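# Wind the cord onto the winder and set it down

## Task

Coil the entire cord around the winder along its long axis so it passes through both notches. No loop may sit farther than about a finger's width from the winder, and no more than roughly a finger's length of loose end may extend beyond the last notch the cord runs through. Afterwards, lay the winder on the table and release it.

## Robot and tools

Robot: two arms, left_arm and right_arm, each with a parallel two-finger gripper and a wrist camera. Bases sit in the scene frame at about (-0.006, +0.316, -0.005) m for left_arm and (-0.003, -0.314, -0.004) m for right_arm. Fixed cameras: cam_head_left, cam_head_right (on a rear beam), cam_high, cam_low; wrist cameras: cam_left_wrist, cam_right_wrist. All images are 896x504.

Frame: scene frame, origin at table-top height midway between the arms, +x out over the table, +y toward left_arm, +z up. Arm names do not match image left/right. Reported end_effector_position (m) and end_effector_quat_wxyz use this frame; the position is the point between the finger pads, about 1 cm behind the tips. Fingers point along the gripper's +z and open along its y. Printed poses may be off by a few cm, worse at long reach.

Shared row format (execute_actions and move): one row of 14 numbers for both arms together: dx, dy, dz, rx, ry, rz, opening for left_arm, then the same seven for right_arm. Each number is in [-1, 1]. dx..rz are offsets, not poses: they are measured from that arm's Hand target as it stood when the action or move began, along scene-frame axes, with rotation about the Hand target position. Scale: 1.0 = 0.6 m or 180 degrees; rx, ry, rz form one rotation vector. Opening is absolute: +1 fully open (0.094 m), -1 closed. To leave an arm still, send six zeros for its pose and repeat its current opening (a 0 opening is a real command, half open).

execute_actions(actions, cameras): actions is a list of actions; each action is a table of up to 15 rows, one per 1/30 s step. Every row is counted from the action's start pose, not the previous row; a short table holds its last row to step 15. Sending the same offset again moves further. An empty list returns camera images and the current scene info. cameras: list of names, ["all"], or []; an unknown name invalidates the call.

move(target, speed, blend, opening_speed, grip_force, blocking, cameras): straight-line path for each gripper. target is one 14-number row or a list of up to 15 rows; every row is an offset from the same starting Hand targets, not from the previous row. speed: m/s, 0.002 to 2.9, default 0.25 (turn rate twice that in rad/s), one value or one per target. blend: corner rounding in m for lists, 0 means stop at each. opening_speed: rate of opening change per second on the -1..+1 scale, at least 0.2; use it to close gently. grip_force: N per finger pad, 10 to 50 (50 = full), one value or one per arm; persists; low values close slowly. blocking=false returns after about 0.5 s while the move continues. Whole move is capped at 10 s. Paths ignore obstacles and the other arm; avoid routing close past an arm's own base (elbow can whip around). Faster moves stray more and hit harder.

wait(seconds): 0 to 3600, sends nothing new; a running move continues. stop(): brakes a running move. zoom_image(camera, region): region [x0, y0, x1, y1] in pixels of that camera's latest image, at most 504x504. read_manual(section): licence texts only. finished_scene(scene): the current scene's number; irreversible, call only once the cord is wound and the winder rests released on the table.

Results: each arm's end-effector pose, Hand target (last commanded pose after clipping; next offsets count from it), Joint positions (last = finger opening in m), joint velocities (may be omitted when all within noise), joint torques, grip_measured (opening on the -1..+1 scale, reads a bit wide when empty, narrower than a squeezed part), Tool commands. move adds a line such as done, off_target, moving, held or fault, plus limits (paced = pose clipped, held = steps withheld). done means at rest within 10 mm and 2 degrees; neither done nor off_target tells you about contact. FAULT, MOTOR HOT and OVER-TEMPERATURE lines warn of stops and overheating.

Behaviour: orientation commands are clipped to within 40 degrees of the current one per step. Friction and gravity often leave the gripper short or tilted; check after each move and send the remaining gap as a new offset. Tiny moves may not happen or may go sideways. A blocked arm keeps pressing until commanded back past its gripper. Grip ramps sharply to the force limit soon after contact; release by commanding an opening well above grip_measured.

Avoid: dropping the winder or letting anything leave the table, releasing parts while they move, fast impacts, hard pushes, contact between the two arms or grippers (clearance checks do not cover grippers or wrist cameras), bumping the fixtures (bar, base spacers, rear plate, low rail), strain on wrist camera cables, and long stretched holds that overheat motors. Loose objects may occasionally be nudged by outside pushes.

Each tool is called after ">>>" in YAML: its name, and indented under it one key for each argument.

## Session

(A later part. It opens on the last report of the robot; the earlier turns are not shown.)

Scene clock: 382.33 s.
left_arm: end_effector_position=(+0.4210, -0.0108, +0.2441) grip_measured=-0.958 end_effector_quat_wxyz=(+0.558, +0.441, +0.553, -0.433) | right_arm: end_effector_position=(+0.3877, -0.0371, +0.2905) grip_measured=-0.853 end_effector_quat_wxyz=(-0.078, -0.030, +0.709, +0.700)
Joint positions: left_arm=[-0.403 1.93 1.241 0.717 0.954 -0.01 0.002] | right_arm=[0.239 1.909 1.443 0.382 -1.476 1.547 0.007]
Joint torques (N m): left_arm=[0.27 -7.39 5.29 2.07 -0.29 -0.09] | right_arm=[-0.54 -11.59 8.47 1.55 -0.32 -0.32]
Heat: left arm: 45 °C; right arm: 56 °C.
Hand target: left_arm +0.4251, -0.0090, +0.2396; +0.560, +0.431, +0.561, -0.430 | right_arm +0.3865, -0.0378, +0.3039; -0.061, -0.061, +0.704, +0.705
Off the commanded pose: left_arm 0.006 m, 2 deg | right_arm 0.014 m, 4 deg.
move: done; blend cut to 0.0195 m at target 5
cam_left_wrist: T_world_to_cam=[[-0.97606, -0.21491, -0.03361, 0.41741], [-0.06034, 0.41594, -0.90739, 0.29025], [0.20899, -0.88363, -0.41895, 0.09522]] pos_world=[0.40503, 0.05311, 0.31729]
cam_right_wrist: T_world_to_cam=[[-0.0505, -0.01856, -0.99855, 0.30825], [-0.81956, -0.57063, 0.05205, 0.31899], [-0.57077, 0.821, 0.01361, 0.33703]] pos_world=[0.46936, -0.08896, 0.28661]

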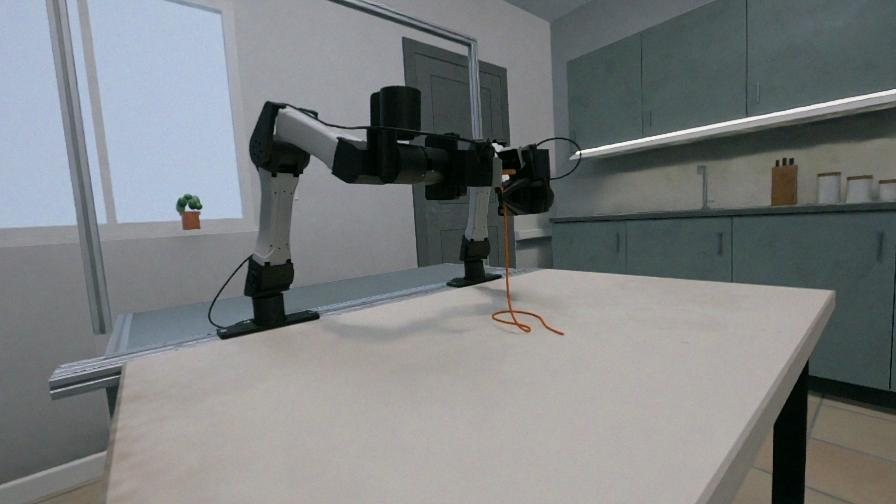

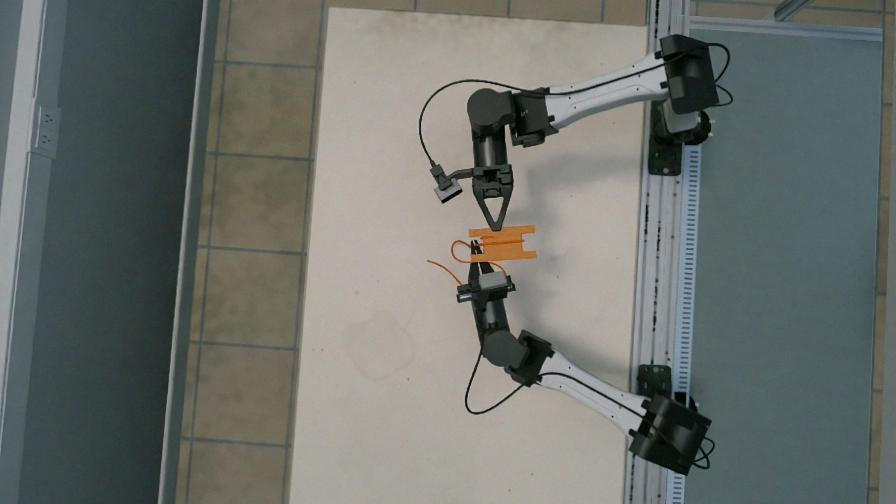

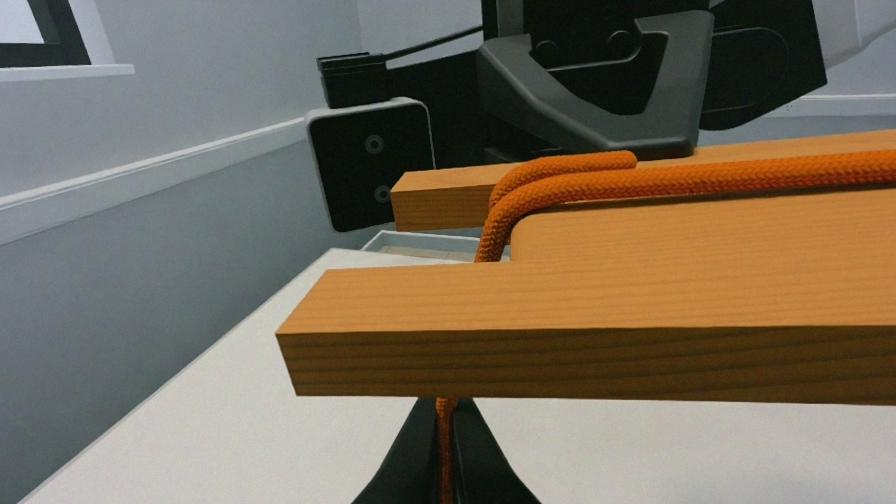

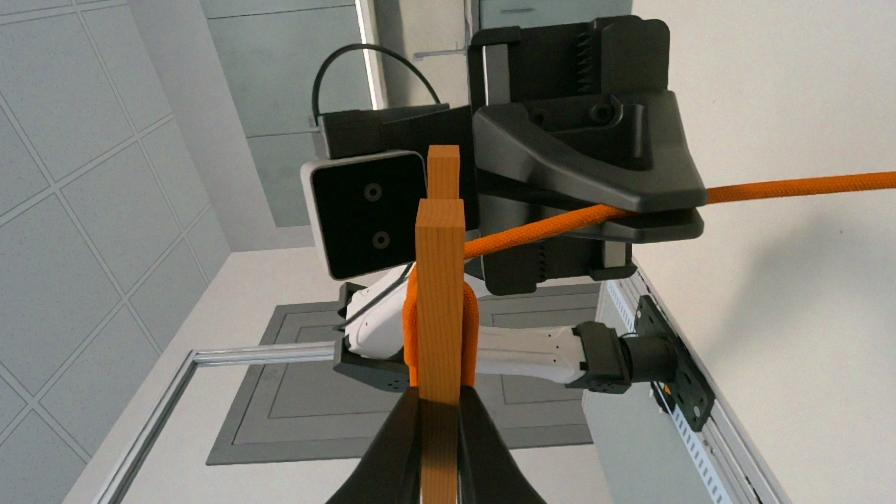

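>>> move:
  target:
    - [0,0,0,0,0,0,-0.85,0,0,0,0,0,0,-1]
    - [-0.023,-0.015,-0.241,0,0,0,-0.85,0,0,0,0,0,0,-1]
    - [-0.023,-0.015,-0.241,0,0,0,-1,0,0,0,0,0,0,-1]
  speed: 0.15
  cameras: ["cam_low","cam_left_wrist","cam_right_wrist"]

>>> zoom_image:
  camera: "cam_low"
  region: [420, 160, 600, 340]

Scene clock: 397.67 s.
left_arm: end_effector_position=(+0.4096, -0.0169, +0.0987) grip_measured=-0.997 end_effector_quat_wxyz=(+0.554, +0.436, +0.562, -0.432) | right_arm: end_effector_position=(+0.3862, -0.0373, +0.2909) grip_measured=-0.853 end_effector_quat_wxyz=(-0.079, -0.035, +0.708, +0.701)
Joint positions: left_arm=[-0.435 2.263 1.057 1.216 0.91 -0.011 0] | right_arm=[0.239 1.909 1.443 0.385 -1.484 1.543 0.007]
Joint torques (N m): left_arm=[-0.32 -6.91 4.56 2.33 -0.23 -0.1] | right_arm=[-0.49 -11.69 8.32 1.54 -0.15 -0.28]
Heat: left arm: 46 °C; right arm: 60 °C.
Hand target: left_arm +0.4114, -0.0179, +0.0950; +0.560, +0.431, +0.561, -0.430 | right_arm +0.3865, -0.0378, +0.3039; -0.061, -0.061, +0.704, +0.705
Off the commanded pose: left_arm 0.004 m, 1 deg | right_arm 0.013 m, 4 deg.
move: done
cam_left_wrist: T_world_to_cam=[[-0.97401, -0.22586, -0.0171, 0.39749], [-0.08177, 0.42102, -0.90336, 0.16863], [0.21123, -0.87848, -0.42854, 0.03136]] pos_world=[0.39433, 0.04633, 0.17257]
cam_right_wrist: T_world_to_cam=[[-0.04378, -0.01683, -0.9989, 0.30621], [-0.81487, -0.57786, 0.04545, 0.31746], [-0.57799, 0.81596, 0.01159, 0.33955]] pos_world=[0.46835, -0.08845, 0.28751]

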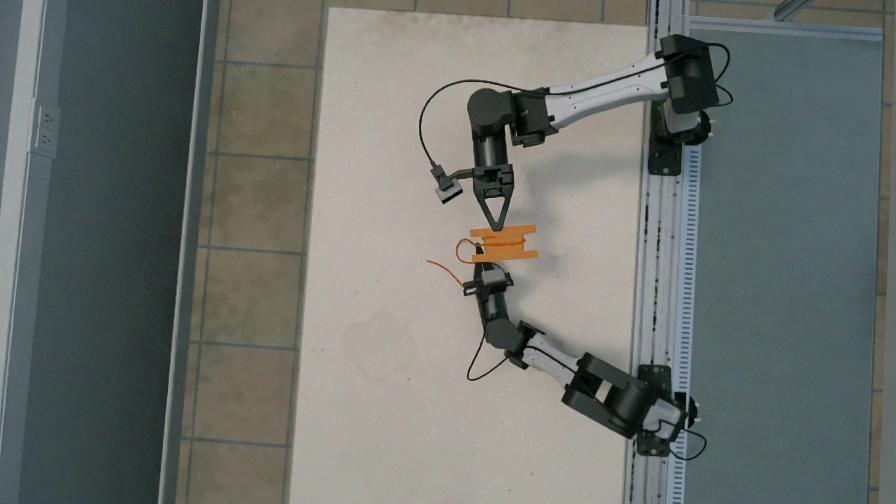

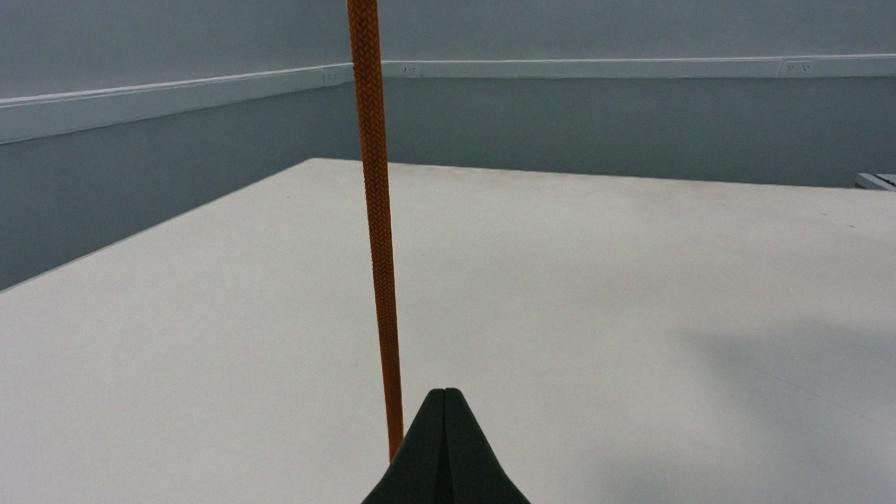

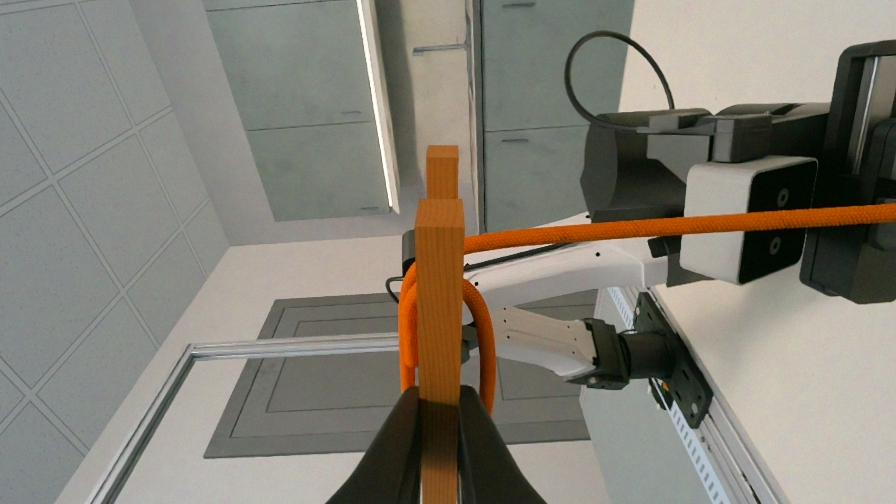

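Scaled by 2.800 from the camera's image (finer frame: 1280x720).

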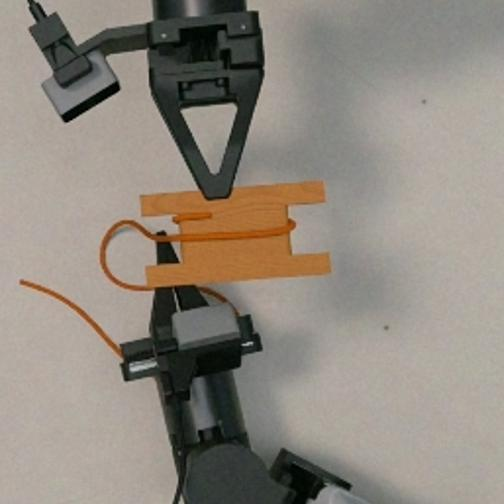

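>>> move:
  target:
    - [-0.008,0.032,0,0,0,0,-1,0,0,0,0,0,0,-1]
    - [0.008,0.04,0,0,0,0,-0.2,0,0,0,0,0,0,-1]
    - [0.03,-0.042,0,0,0,0,-0.2,0,0,0,0,0,0,-1]
    - [0.03,-0.042,0,0,0,0,-1,0,0,0,0,0,0,-1]
  speed: 0.15
  cameras: ["cam_low","cam_left_wrist","cam_right_wrist"]

>>> zoom_image:
  camera: "cam_low"
  region: [420, 160, 600, 340]

Scene clock: 409.17 s.
left_arm: end_effector_position=(+0.4208, -0.0432, +0.0970) grip_measured=-0.975 end_effector_quat_wxyz=(+0.556, +0.438, +0.557, -0.434) | right_arm: end_effector_position=(+0.3862, -0.0373, +0.2909) grip_measured=-0.853 end_effector_quat_wxyz=(-0.079, -0.035, +0.708, +0.701)
Joint positions: left_arm=[-0.479 2.324 1.168 1.176 0.873 -0.011 0.001] | right_arm=[0.239 1.909 1.443 0.385 -1.484 1.543 0.007]
Joint torques (N m): left_arm=[0.46 -7.6 6.57 1.95 -0.25 -0.1] | right_arm=[-0.7 -11.6 8.42 1.53 -0.22 -0.29]
Heat: left arm: 46 °C; right arm: 61 °C.
Hand target: left_arm +0.4294, -0.0431, +0.0951; +0.560, +0.431, +0.561, -0.430 | right_arm +0.3865, -0.0378, +0.3039; -0.061, -0.061, +0.704, +0.705
Off the commanded pose: left_arm 0.009 m, 1 deg | right_arm 0.013 m, 4 deg.
move: done
cam_left_wrist: T_world_to_cam=[[-0.97547, -0.21876, -0.02462, 0.40405], [-0.07062, 0.41687, -0.90622, 0.17451], [0.2085, -0.88225, -0.42209, 0.00542]] pos_world=[0.40533, 0.02042, 0.17038]
cam_right_wrist: T_world_to_cam=[[-0.04378, -0.01683, -0.9989, 0.30621], [-0.81487, -0.57786, 0.04545, 0.31746], [-0.57799, 0.81596, 0.01159, 0.33955]] pos_world=[0.46835, -0.08845, 0.28751]

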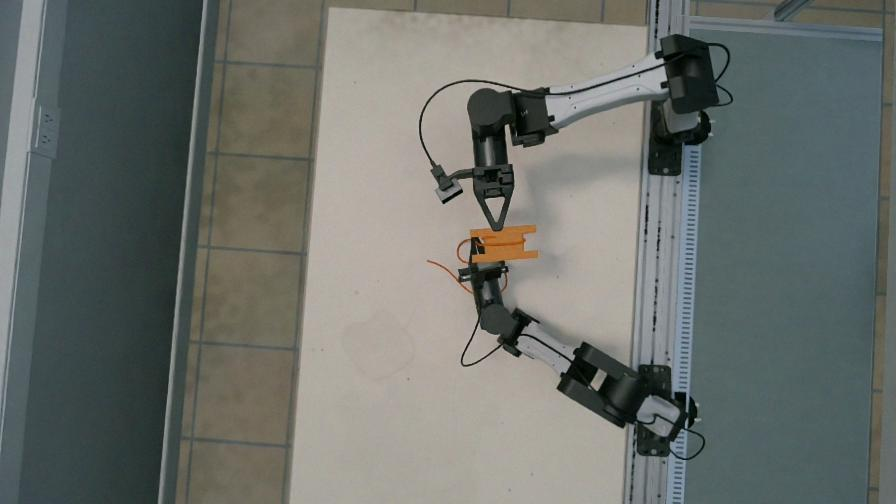

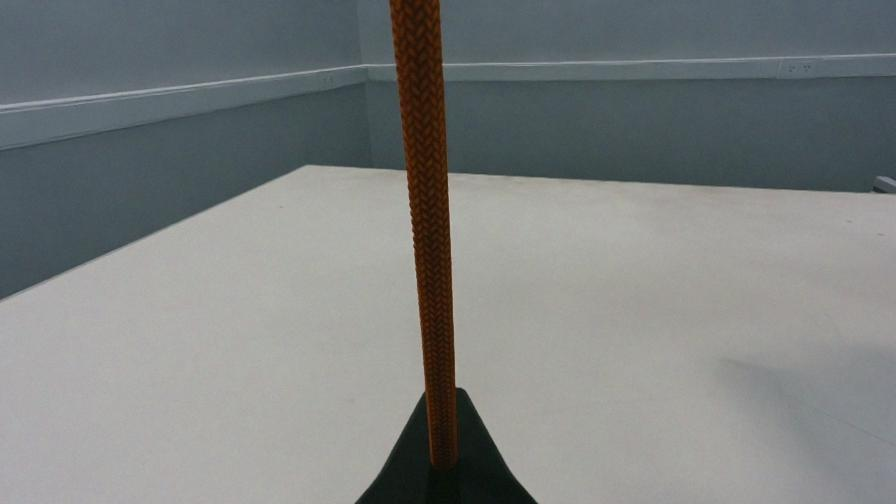

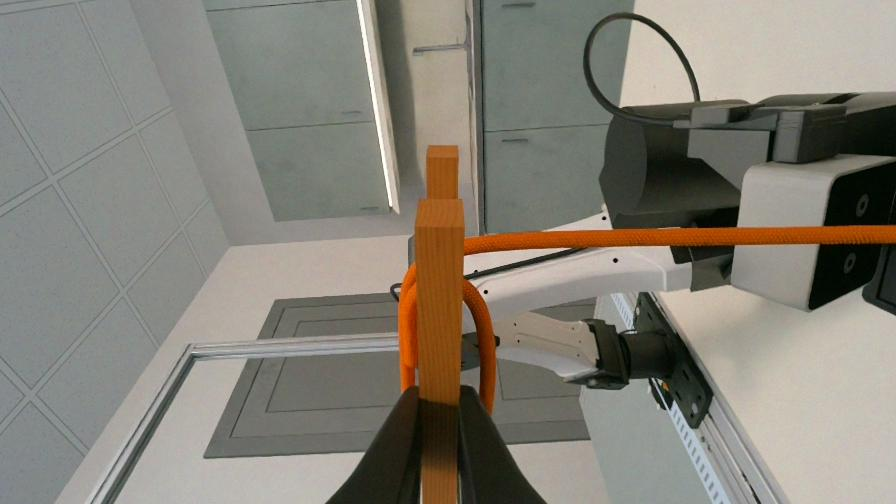

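Scaled by 2.800 from the camera's image (finer frame: 1280x720).

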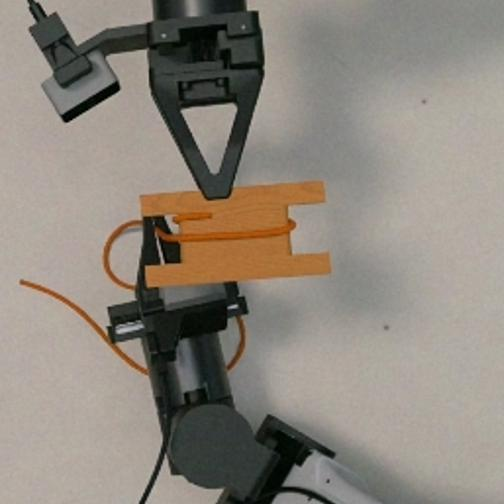

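>>> move:
  target:
    - [-0.169,0,0.053,0,0,0,-1,0,0,0,0,0,0,-1]
    - [-0.280,-0.019,0.166,0,0,0,-1,0,0,0,0,0,0,-1]
    - [-0.321,-0.022,0.313,0,0,0,-1,0,0,0,0,0,0,-1]
    - [-0.291,-0.007,0.418,0,0,0,-1,0,0,0,0,0,0,-1]
    - [-0.224,0.021,0.490,0,0,0,-1,0,0,0,0,0,0,-1]
    - [-0.129,0.05,0.517,0,0,0,-1,0,0,0,0,0,0,-1]
    - [-0.032,0.066,0.49,0,0,0,-1,0,0,0,0,0,0,-1]
    - [0.039,0.075,0.418,0,0,0,-1,0,0,0,0,0,0,-1]
    - [0.066,0.055,0.35,0,0,0,-1,0,0,0,0,0,0,-1]
    - [0.062,0.041,0.273,0,0,0,-1,0,0,0,0,0,0,-1]
    - [0.013,0.027,0.237,0,0,0,-1,0,0,0,0,0,0,-1]
  speed: 0.28
  blend: 0.019
  cameras: ["cam_low","cam_left_wrist","cam_right_wrist"]

>>> zoom_image:
  camera: "cam_low"
  region: [420, 160, 600, 340]

Scene clock: 436.80 s.
left_arm: end_effector_position=(+0.4230, -0.0205, +0.2808) grip_measured=-0.977 end_effector_quat_wxyz=(+0.597, +0.457, +0.504, -0.426) | right_arm: end_effector_position=(+0.4141, -0.0451, +0.2579) grip_measured=-0.853 end_effector_quat_wxyz=(-0.064, +0.040, +0.724, +0.686)
Joint positions: left_arm=[-0.417 1.943 1.32 0.784 0.958 -0.014 0.001] | right_arm=[0.213 1.944 1.447 0.219 -1.378 1.437 0.007]
Joint torques (N m): left_arm=[-1.02 -4.6 4.16 1.06 -0.73 -0.07] | right_arm=[1.55 -15.9 9.91 1.88 -1.58 -0.27]
Heat: left arm: 46 °C; right arm: 63 °C.
Hand target: left_arm +0.4372, -0.0269, +0.2372; +0.560, +0.431, +0.561, -0.430 | right_arm +0.3864, -0.0377, +0.3040; -0.061, -0.061, +0.704, +0.705
Off the commanded pose: left_arm 0.046 m, 8 deg | right_arm 0.054 m, 12 deg.
move: off_target (left_arm); blend cut to 0.0187 m at target 10
cam_left_wrist: T_world_to_cam=[[-0.97002, -0.19948, -0.13883, 0.44581], [0.05675, 0.36953, -0.92748, 0.28297], [0.23632, -0.90755, -0.34713, 0.06935]] pos_world=[0.39999, 0.04731, 0.34841]
cam_right_wrist: T_world_to_cam=[[-0.12937, -0.06051, -0.98975, 0.30541], [-0.87346, -0.46554, 0.14263, 0.34142], [-0.4694, 0.88295, 0.00737, 0.3216]] pos_world=[0.48869, -0.10653, 0.25121]

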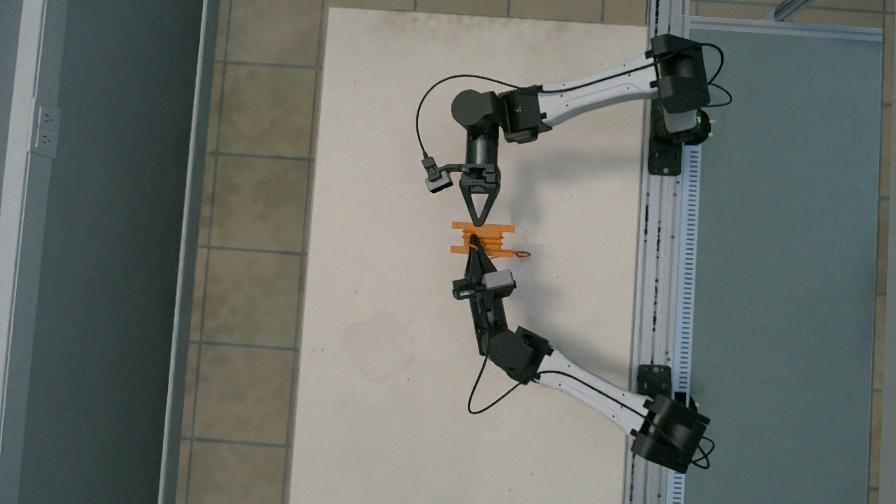

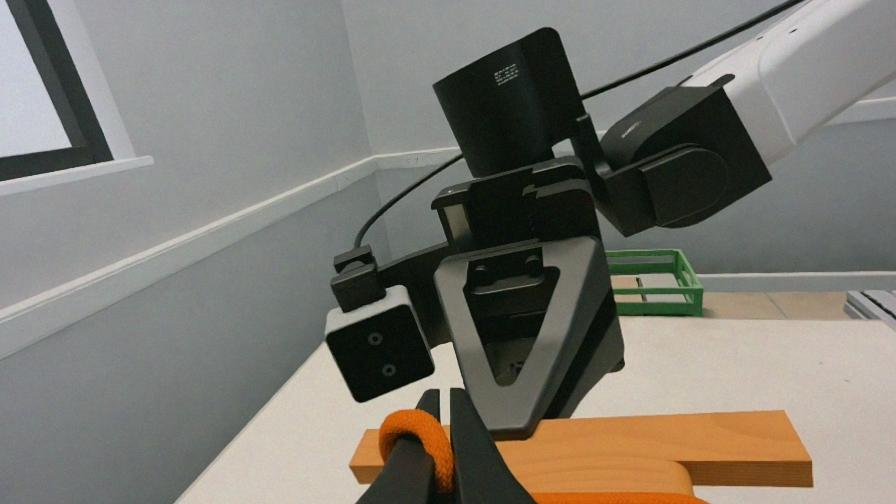

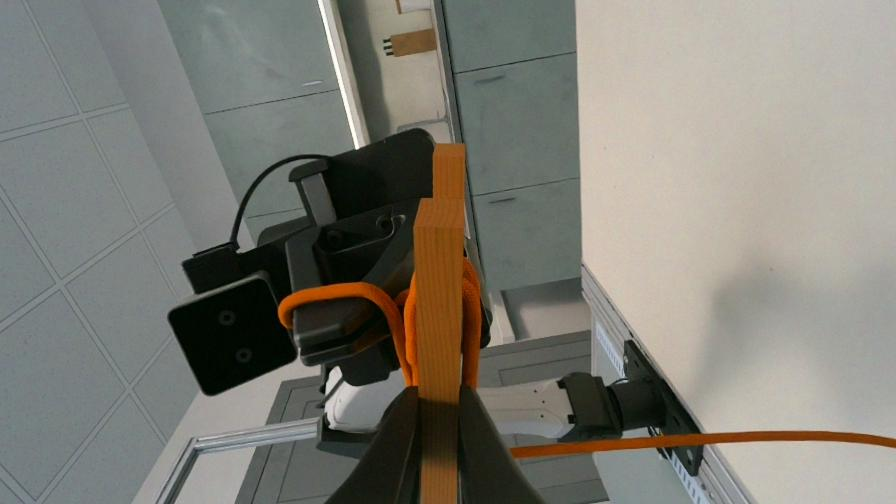

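Scaled by 2.800 from the camera's image (finer frame: 1280x720).

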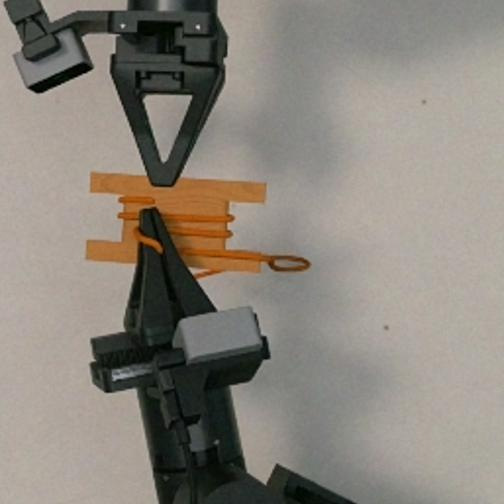

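>>> move:
  target:
    - [-0.002,0.032,0.216,0,0,0,-1,0,0,0,0,0,0,-1]
    - [-0.095,0.085,0.25,0,0,0,-1,0,0,0,0,0,0,-1]
    - [-0.232,0.096,0.2,0,0,0,-1,0,0,0,0,0,0,-1]
  speed: 0.15
  blend: 0.02
  cameras: ["cam_low","cam_high","cam_left_wrist","cam_right_wrist"]

>>> zoom_image:
  camera: "cam_low"
  region: [420, 160, 600, 340]

>>> zoom_image:
  camera: "cam_high"
  region: [400, 60, 600, 340]

Scene clock: 462.87 s.
left_arm: end_effector_position=(+0.3027, +0.0287, +0.3416) grip_measured=-0.977 end_effector_quat_wxyz=(+0.535, +0.427, +0.582, -0.440) | right_arm: end_effector_position=(+0.3965, -0.0384, +0.2867) grip_measured=-0.853 end_effector_quat_wxyz=(-0.072, -0.038, +0.709, +0.701)
Joint positions: left_arm=[-0.426 1.346 1.059 0.249 0.919 -0.026 0.001] | right_arm=[0.231 1.944 1.484 0.35 -1.486 1.499 0.007]
Joint torques (N m): left_arm=[-0.28 -6.28 6.19 2.36 -0.19 0.07] | right_arm=[0.12 -15.28 5.64 1.57 -0.19 -0.02]
Heat: left arm: 45 °C; right arm: 71 °C.
Hand target: left_arm +0.2980, +0.0307, +0.3572; +0.560, +0.431, +0.561, -0.430 | right_arm +0.3865, -0.0378, +0.3040; -0.061, -0.061, +0.704, +0.705
Off the commanded pose: left_arm 0.016 m, 4 deg | right_arm 0.020 m, 3 deg.
move: off_target (left_arm)
cam_left_wrist: T_world_to_cam=[[-0.97313, -0.22739, 0.0361, 0.2894], [-0.1344, 0.43376, -0.89095, 0.37142], [0.18693, -0.87186, -0.45267, 0.21348]] pos_world=[0.29164, 0.09082, 0.4171]
cam_right_wrist: T_world_to_cam=[[-0.02917, -0.01669, -0.99943, 0.29671], [-0.81876, -0.57317, 0.03347, 0.33057], [-0.5734, 0.81927, 0.00306, 0.34724]] pos_world=[0.47842, -0.09006, 0.28442]
Images, in order (width x height): cam_high 896x504, cam_low 896x504, cam_left_wrist 896x504, cam_right_wrist 896x504.

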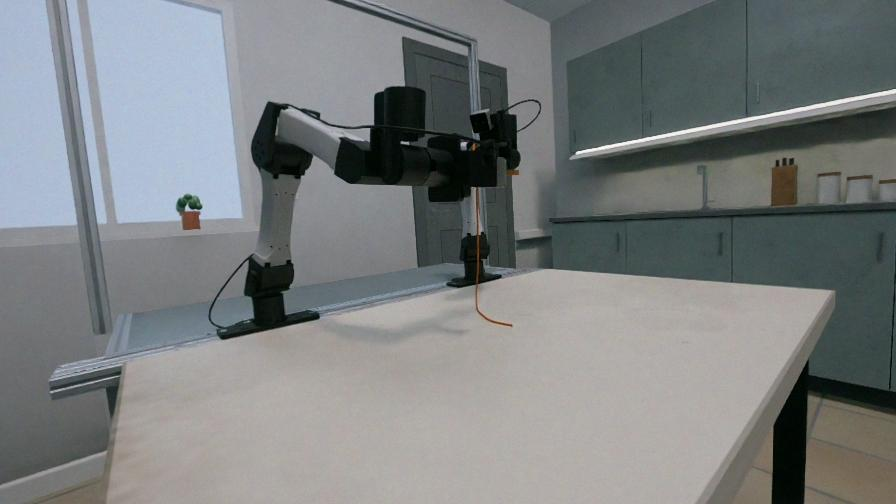

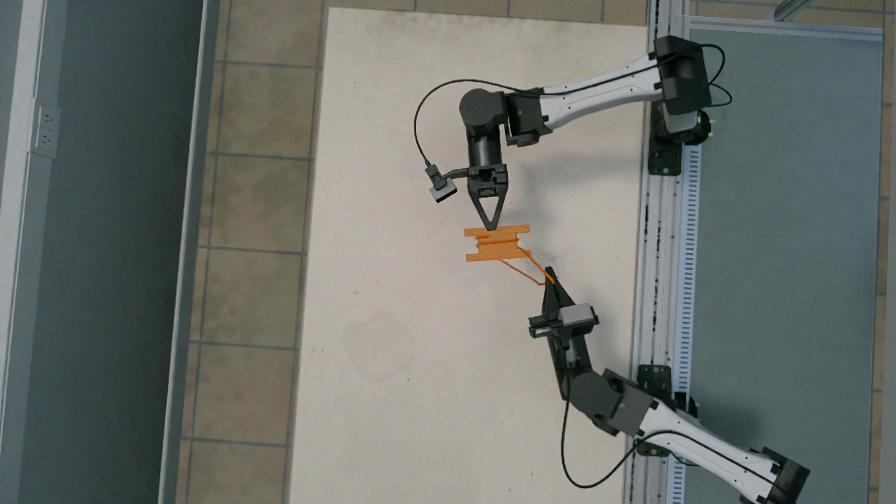

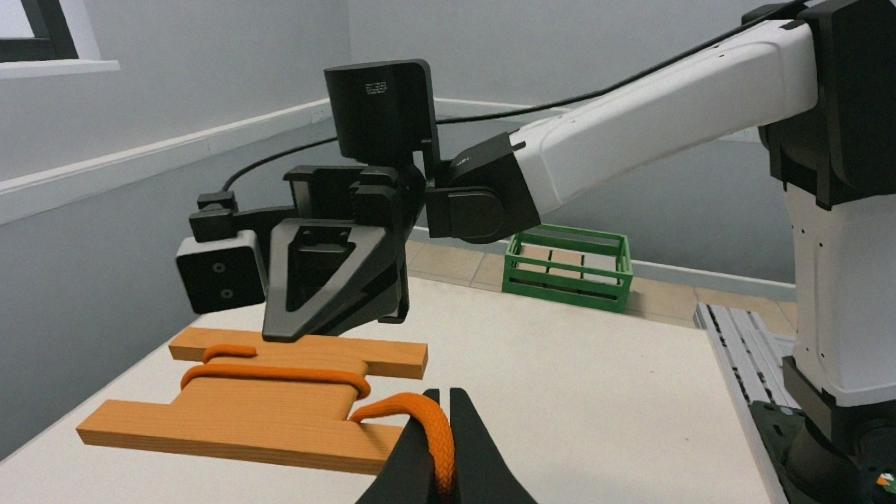

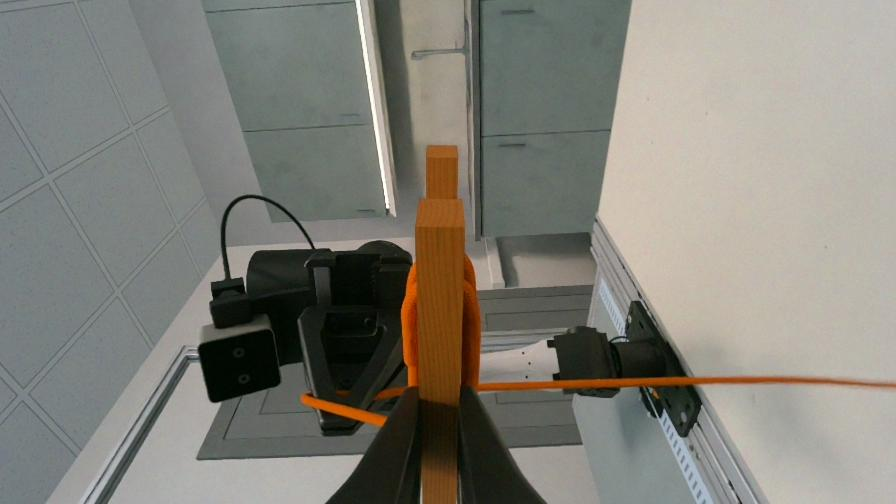

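Scaled by 2.800 from the camera's image (finer frame: 1280x720).

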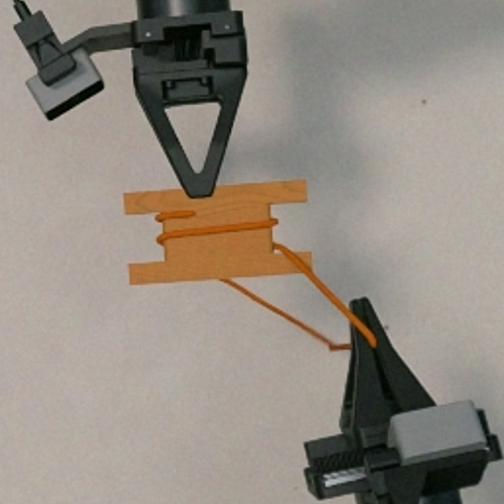

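Scaled by 1.800 from the camera's image (finer frame: 1280x720).

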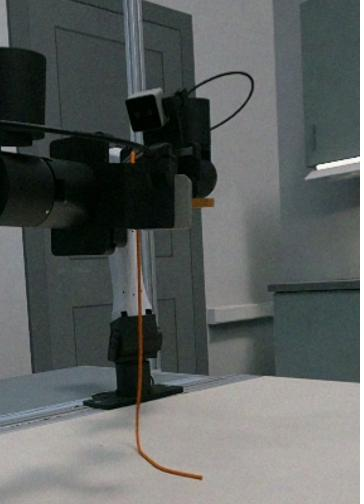

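>>> move:
  target: [-0.1,0,0,0,0,0,-1,-0.11,0,0,0,0,0,-1]
  speed: 0.1
  cameras: ["cam_low"]

>>> zoom_image:
  camera: "cam_low"
  region: [440, 160, 620, 340]

Scene clock: 476.27 s.
left_arm: end_effector_position=(+0.2417, +0.0288, +0.3504) grip_measured=-0.977 end_effector_quat_wxyz=(+0.548, +0.430, +0.570, -0.437) | right_arm: end_effector_position=(+0.3269, -0.0375, +0.2887) grip_measured=-0.853 end_effector_quat_wxyz=(-0.081, -0.047, +0.709, +0.699)
Joint positions: left_arm=[-0.529 1.123 0.922 0.2 0.814 -0.026 0.001] | right_arm=[0.277 1.711 1.198 0.393 -1.466 1.492 0.007]
Joint torques (N m): left_arm=[-0.5 -4.18 6.23 2.07 -0.22 0.1] | right_arm=[-0.08 -13.08 5.48 1.53 0.02 -0.03]
Heat: left arm: 45 °C; right arm: 72 °C.
Hand target: left_arm +0.2380, +0.0307, +0.3572; +0.560, +0.431, +0.561, -0.430 | right_arm +0.3204, -0.0377, +0.3040; -0.061, -0.061, +0.704, +0.705
Off the commanded pose: left_arm 0.008 m, 2 deg | right_arm 0.017 m, 3 deg.
move: off_target (right_arm)

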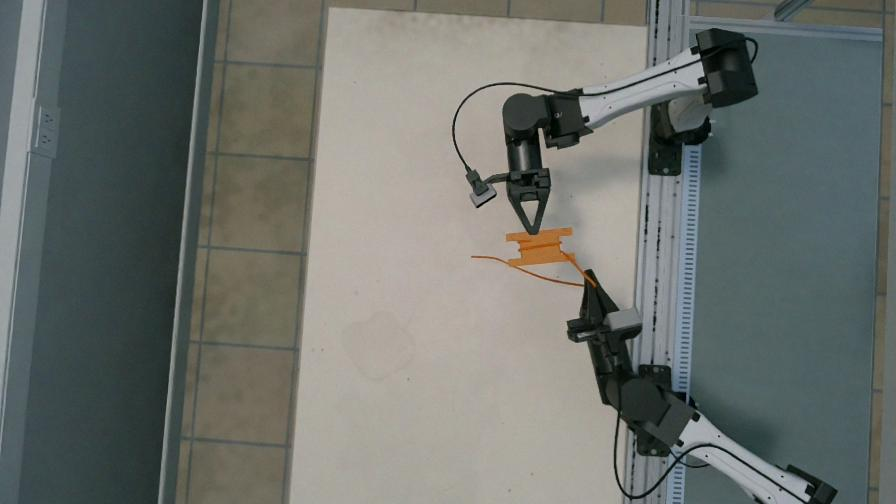

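Scaled by 2.800 from the camera's image (finer frame: 1280x720).

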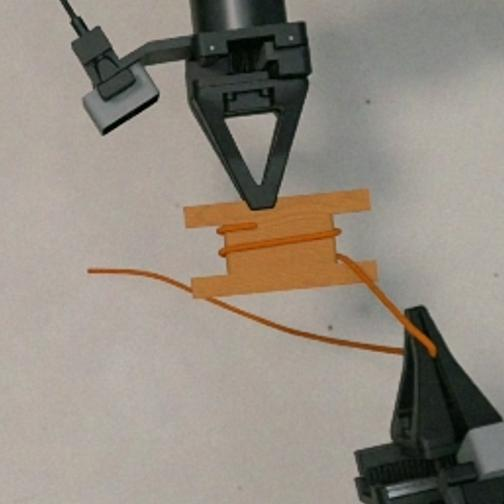

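>>> move:
  target:
    - [0.05,-0.017,0.037,0,0,0,-1,0,0,-0.013,0,0,0,-1]
    - [0.166,-0.006,0.028,0,0,0,-1,0,0,-0.013,0,0,0,-1]
    - [0.247,-0.035,-0.047,0,0,0,-1,0,0,-0.013,0,0,0,-1]
    - [0.267,-0.082,-0.095,0,0,0,-1,0,0,-0.013,0,0,0,-1]
    - [0.267,-0.087,-0.155,0,0,0,-1,0,0,-0.013,0,0,0,-1]
    - [0.224,-0.101,-0.195,0,0,0,-1,0,0,-0.013,0,0,0,-1]
  speed: 0.2
  blend: 0.015
  cameras: ["cam_low","cam_left_wrist","cam_right_wrist","cam_high"]

>>> zoom_image:
  camera: "cam_low"
  region: [440, 160, 620, 340]

Scene clock: 500.63 s.
left_arm: end_effector_position=(+0.3641, -0.0168, +0.2803) grip_measured=-0.977 end_effector_quat_wxyz=(+0.598, +0.448, +0.511, -0.424) | right_arm: end_effector_position=(+0.3543, -0.0513, +0.2613) grip_measured=-0.853 end_effector_quat_wxyz=(-0.049, +0.041, +0.723, +0.687)
Joint positions: left_arm=[-0.475 1.739 1.053 0.832 0.879 -0.01 0.001] | right_arm=[0.235 1.711 1.142 0.351 -1.336 1.478 0.007]
Joint torques (N m): left_arm=[-2.76 -2.8 4.64 1.19 -0.67 -0.04] | right_arm=[3.22 -13.07 8.21 1.99 -1.6 -0.3]
Heat: left arm: 43 °C; right arm: 69 °C.
Hand target: left_arm +0.3723, -0.0300, +0.2402; +0.560, +0.431, +0.561, -0.430 | right_arm +0.3204, -0.0378, +0.2963; -0.061, -0.061, +0.704, +0.705
Off the commanded pose: left_arm 0.043 m, 8 deg | right_arm 0.050 m, 12 deg.
move: off_target (left_arm, right_arm)
cam_left_wrist: T_world_to_cam=[[-0.9677, -0.21932, -0.12432, 0.38416], [0.03636, 0.36656, -0.92968, 0.29244], [0.24947, -0.90417, -0.34675, 0.08149]] pos_world=[0.34079, 0.05073, 0.34789]
cam_right_wrist: T_world_to_cam=[[-0.11092, -0.05551, -0.99228, 0.29505], [-0.88587, -0.44705, 0.12403, 0.29609], [-0.45049, 0.89278, 0.00041, 0.29458]] pos_world=[0.42773, -0.11425, 0.25592]
Images, in order (width x height): cam_high 896x504, cam_low 896x504, cam_left_wrist 896x504, cam_right_wrist 896x504.

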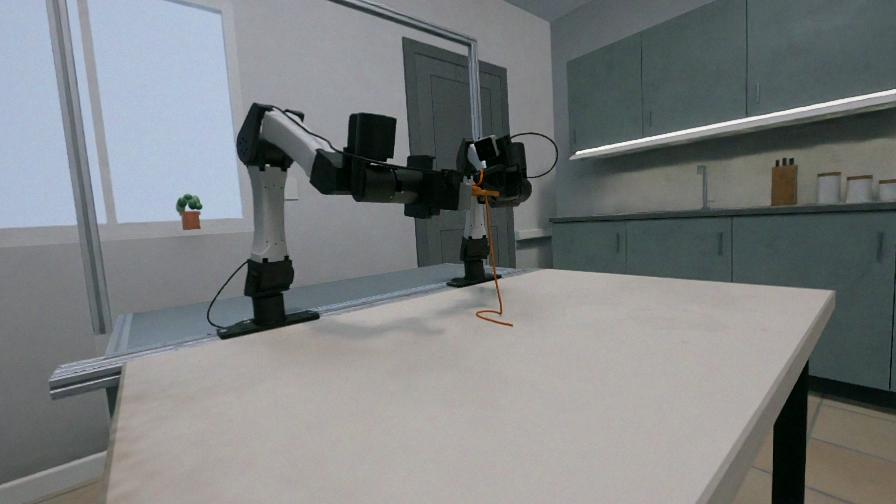

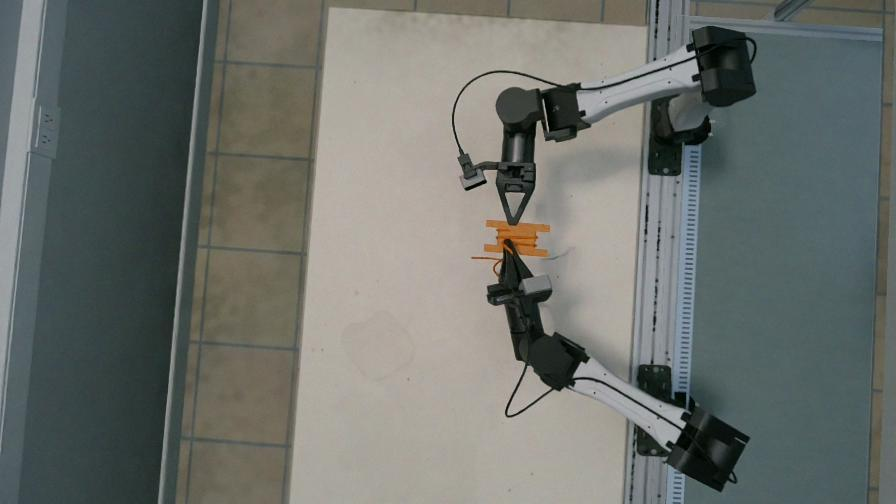

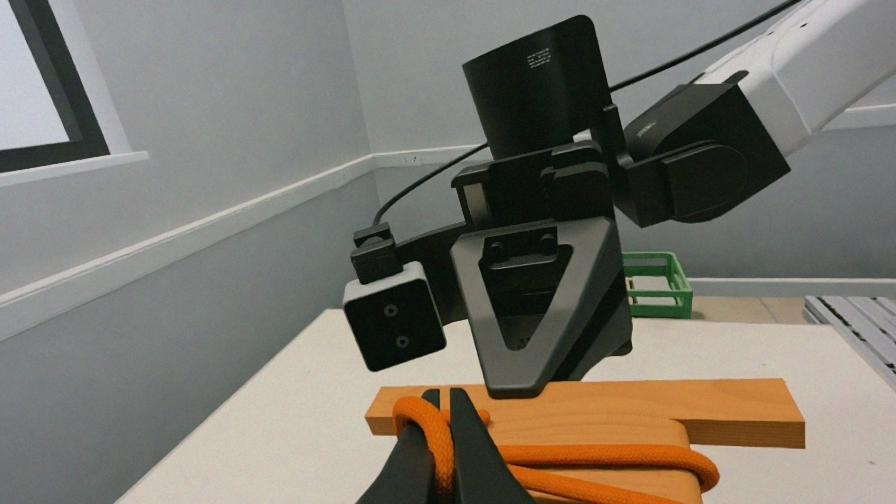

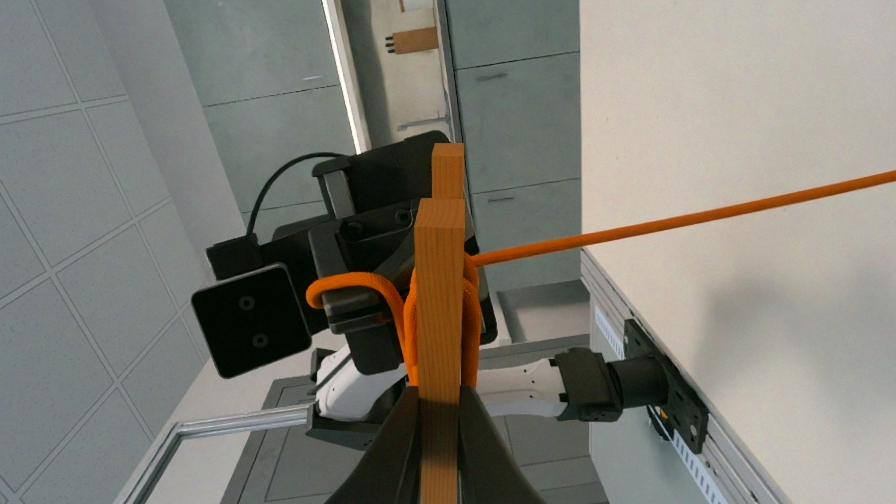

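Scaled by 2.800 from the camera's image (finer frame: 1280x720).

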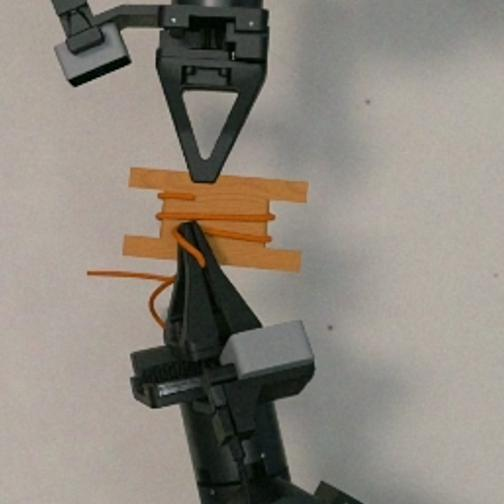

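>>> move:
  target:
    - [-0.03,0.017,0.15,0,0,0,-1,0,0,0,0,0,0,-1]
    - [-0.03,0.017,0.15,0,0,0,-0.88,0,0,0,0,0,0,-1]
    - [0.056,0.005,0.133,0,0,0,-0.88,0,0,0,0,0,0,-1]
    - [0.064,0.007,0.033,0,0,0,-0.88,0,0,0,0,0,0,-1]
    - [0.023,-0.005,-0.067,0,0,0,-0.88,0,0,0,0,0,0,-1]
  speed: 0.15
  blend: [0,0,0.015,0.015,0]
  cameras: ["cam_low","cam_left_wrist","cam_right_wrist","cam_high"]

>>> zoom_image:
  camera: "cam_low"
  region: [440, 160, 620, 340]

Scene clock: 520.27 s.
left_arm: end_effector_position=(+0.3924, -0.0234, +0.2367) grip_measured=-0.882 end_effector_quat_wxyz=(+0.602, +0.424, +0.533, -0.416) | right_arm: end_effector_position=(+0.3237, -0.0404, +0.2573) grip_measured=-0.851 end_effector_quat_wxyz=(-0.123, +0.016, +0.720, +0.683)
Joint positions: left_arm=[-0.477 1.891 1.061 0.961 0.819 -0.029 0.006] | right_arm=[0.273 1.708 1.135 0.28 -1.44 1.47 0.007]
Joint torques (N m): left_arm=[-1.81 -4.55 3.89 1.4 0.09 0.09] | right_arm=[0.21 -13.22 9.46 2.13 -0.41 -0.53]
Heat: left arm: 42 °C; right arm: 68 °C.
Hand target: left_arm +0.3862, -0.0329, +0.2000; +0.560, +0.431, +0.561, -0.430 | right_arm +0.3204, -0.0377, +0.2962; -0.061, -0.061, +0.704, +0.705
Off the commanded pose: left_arm 0.038 m, 6 deg | right_arm 0.039 m, 12 deg.
move: off_target (left_arm); target 2's new opening was sent with left_arm's hand 0.027 m and 5 deg from that target
cam_left_wrist: T_world_to_cam=[[-0.95754, -0.27413, -0.08932, 0.39113], [-0.01683, 0.36241, -0.93187, 0.27452], [0.28782, -0.89079, -0.35163, 0.03982]] pos_world=[0.36768, 0.0432, 0.30475]
cam_right_wrist: T_world_to_cam=[[-0.17328, -0.06758, -0.98255, 0.3054], [-0.80469, -0.56549, 0.18081, 0.22864], [-0.56784, 0.82198, 0.04361, 0.29513]] pos_world=[0.40449, -0.09266, 0.24586]
Images, in order (width x height): cam_high 896x504, cam_low 896x504, cam_left_wrist 896x504, cam_right_wrist 896x504.

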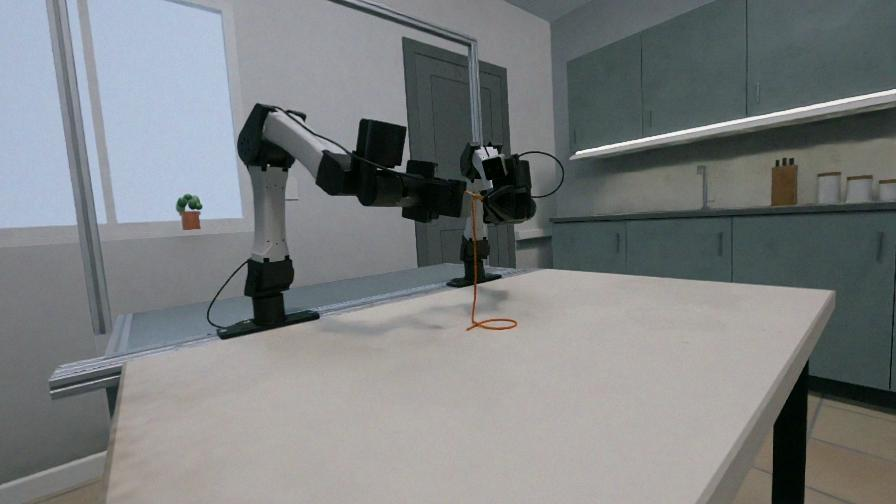

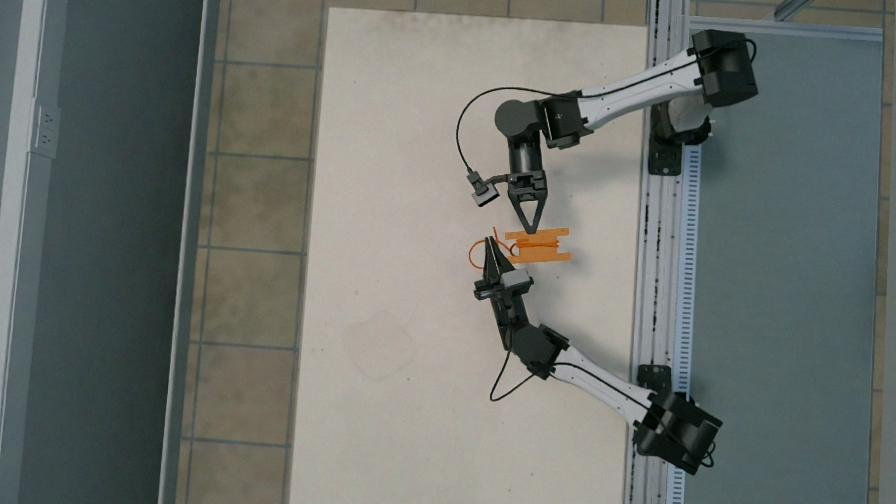

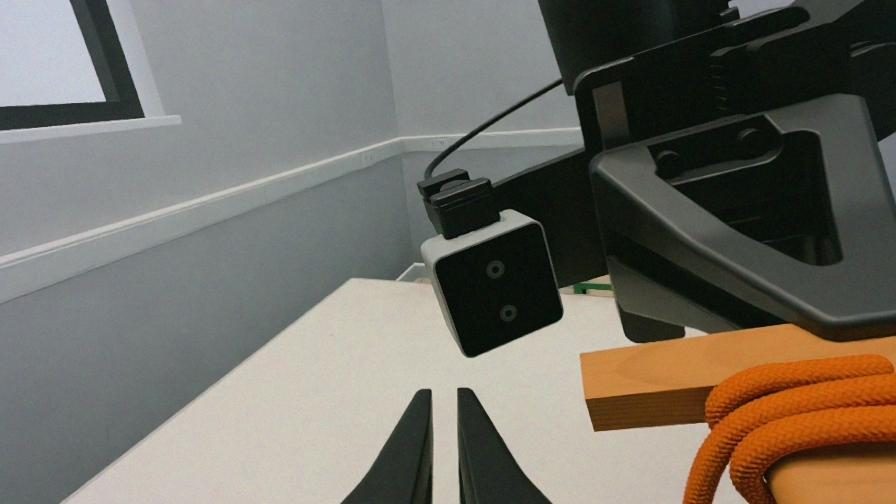

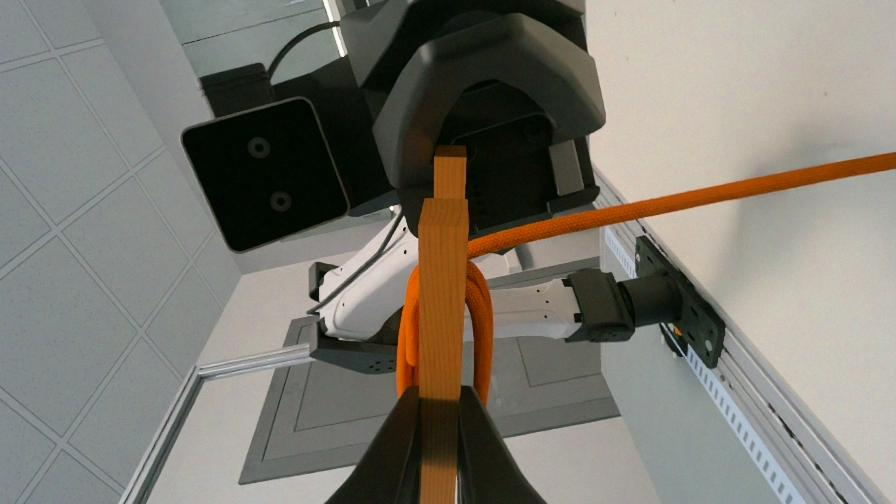

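Scaled by 2.800 from the camera's image (finer frame: 1280x720).

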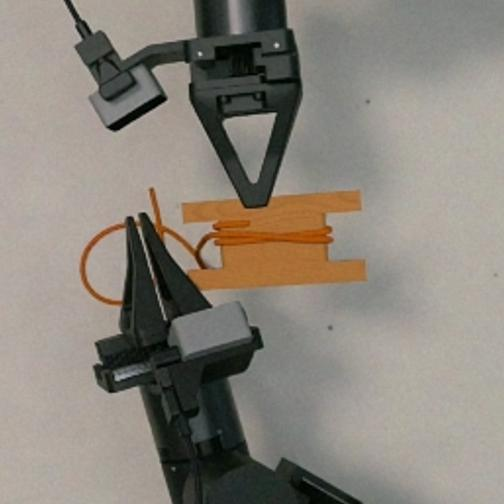

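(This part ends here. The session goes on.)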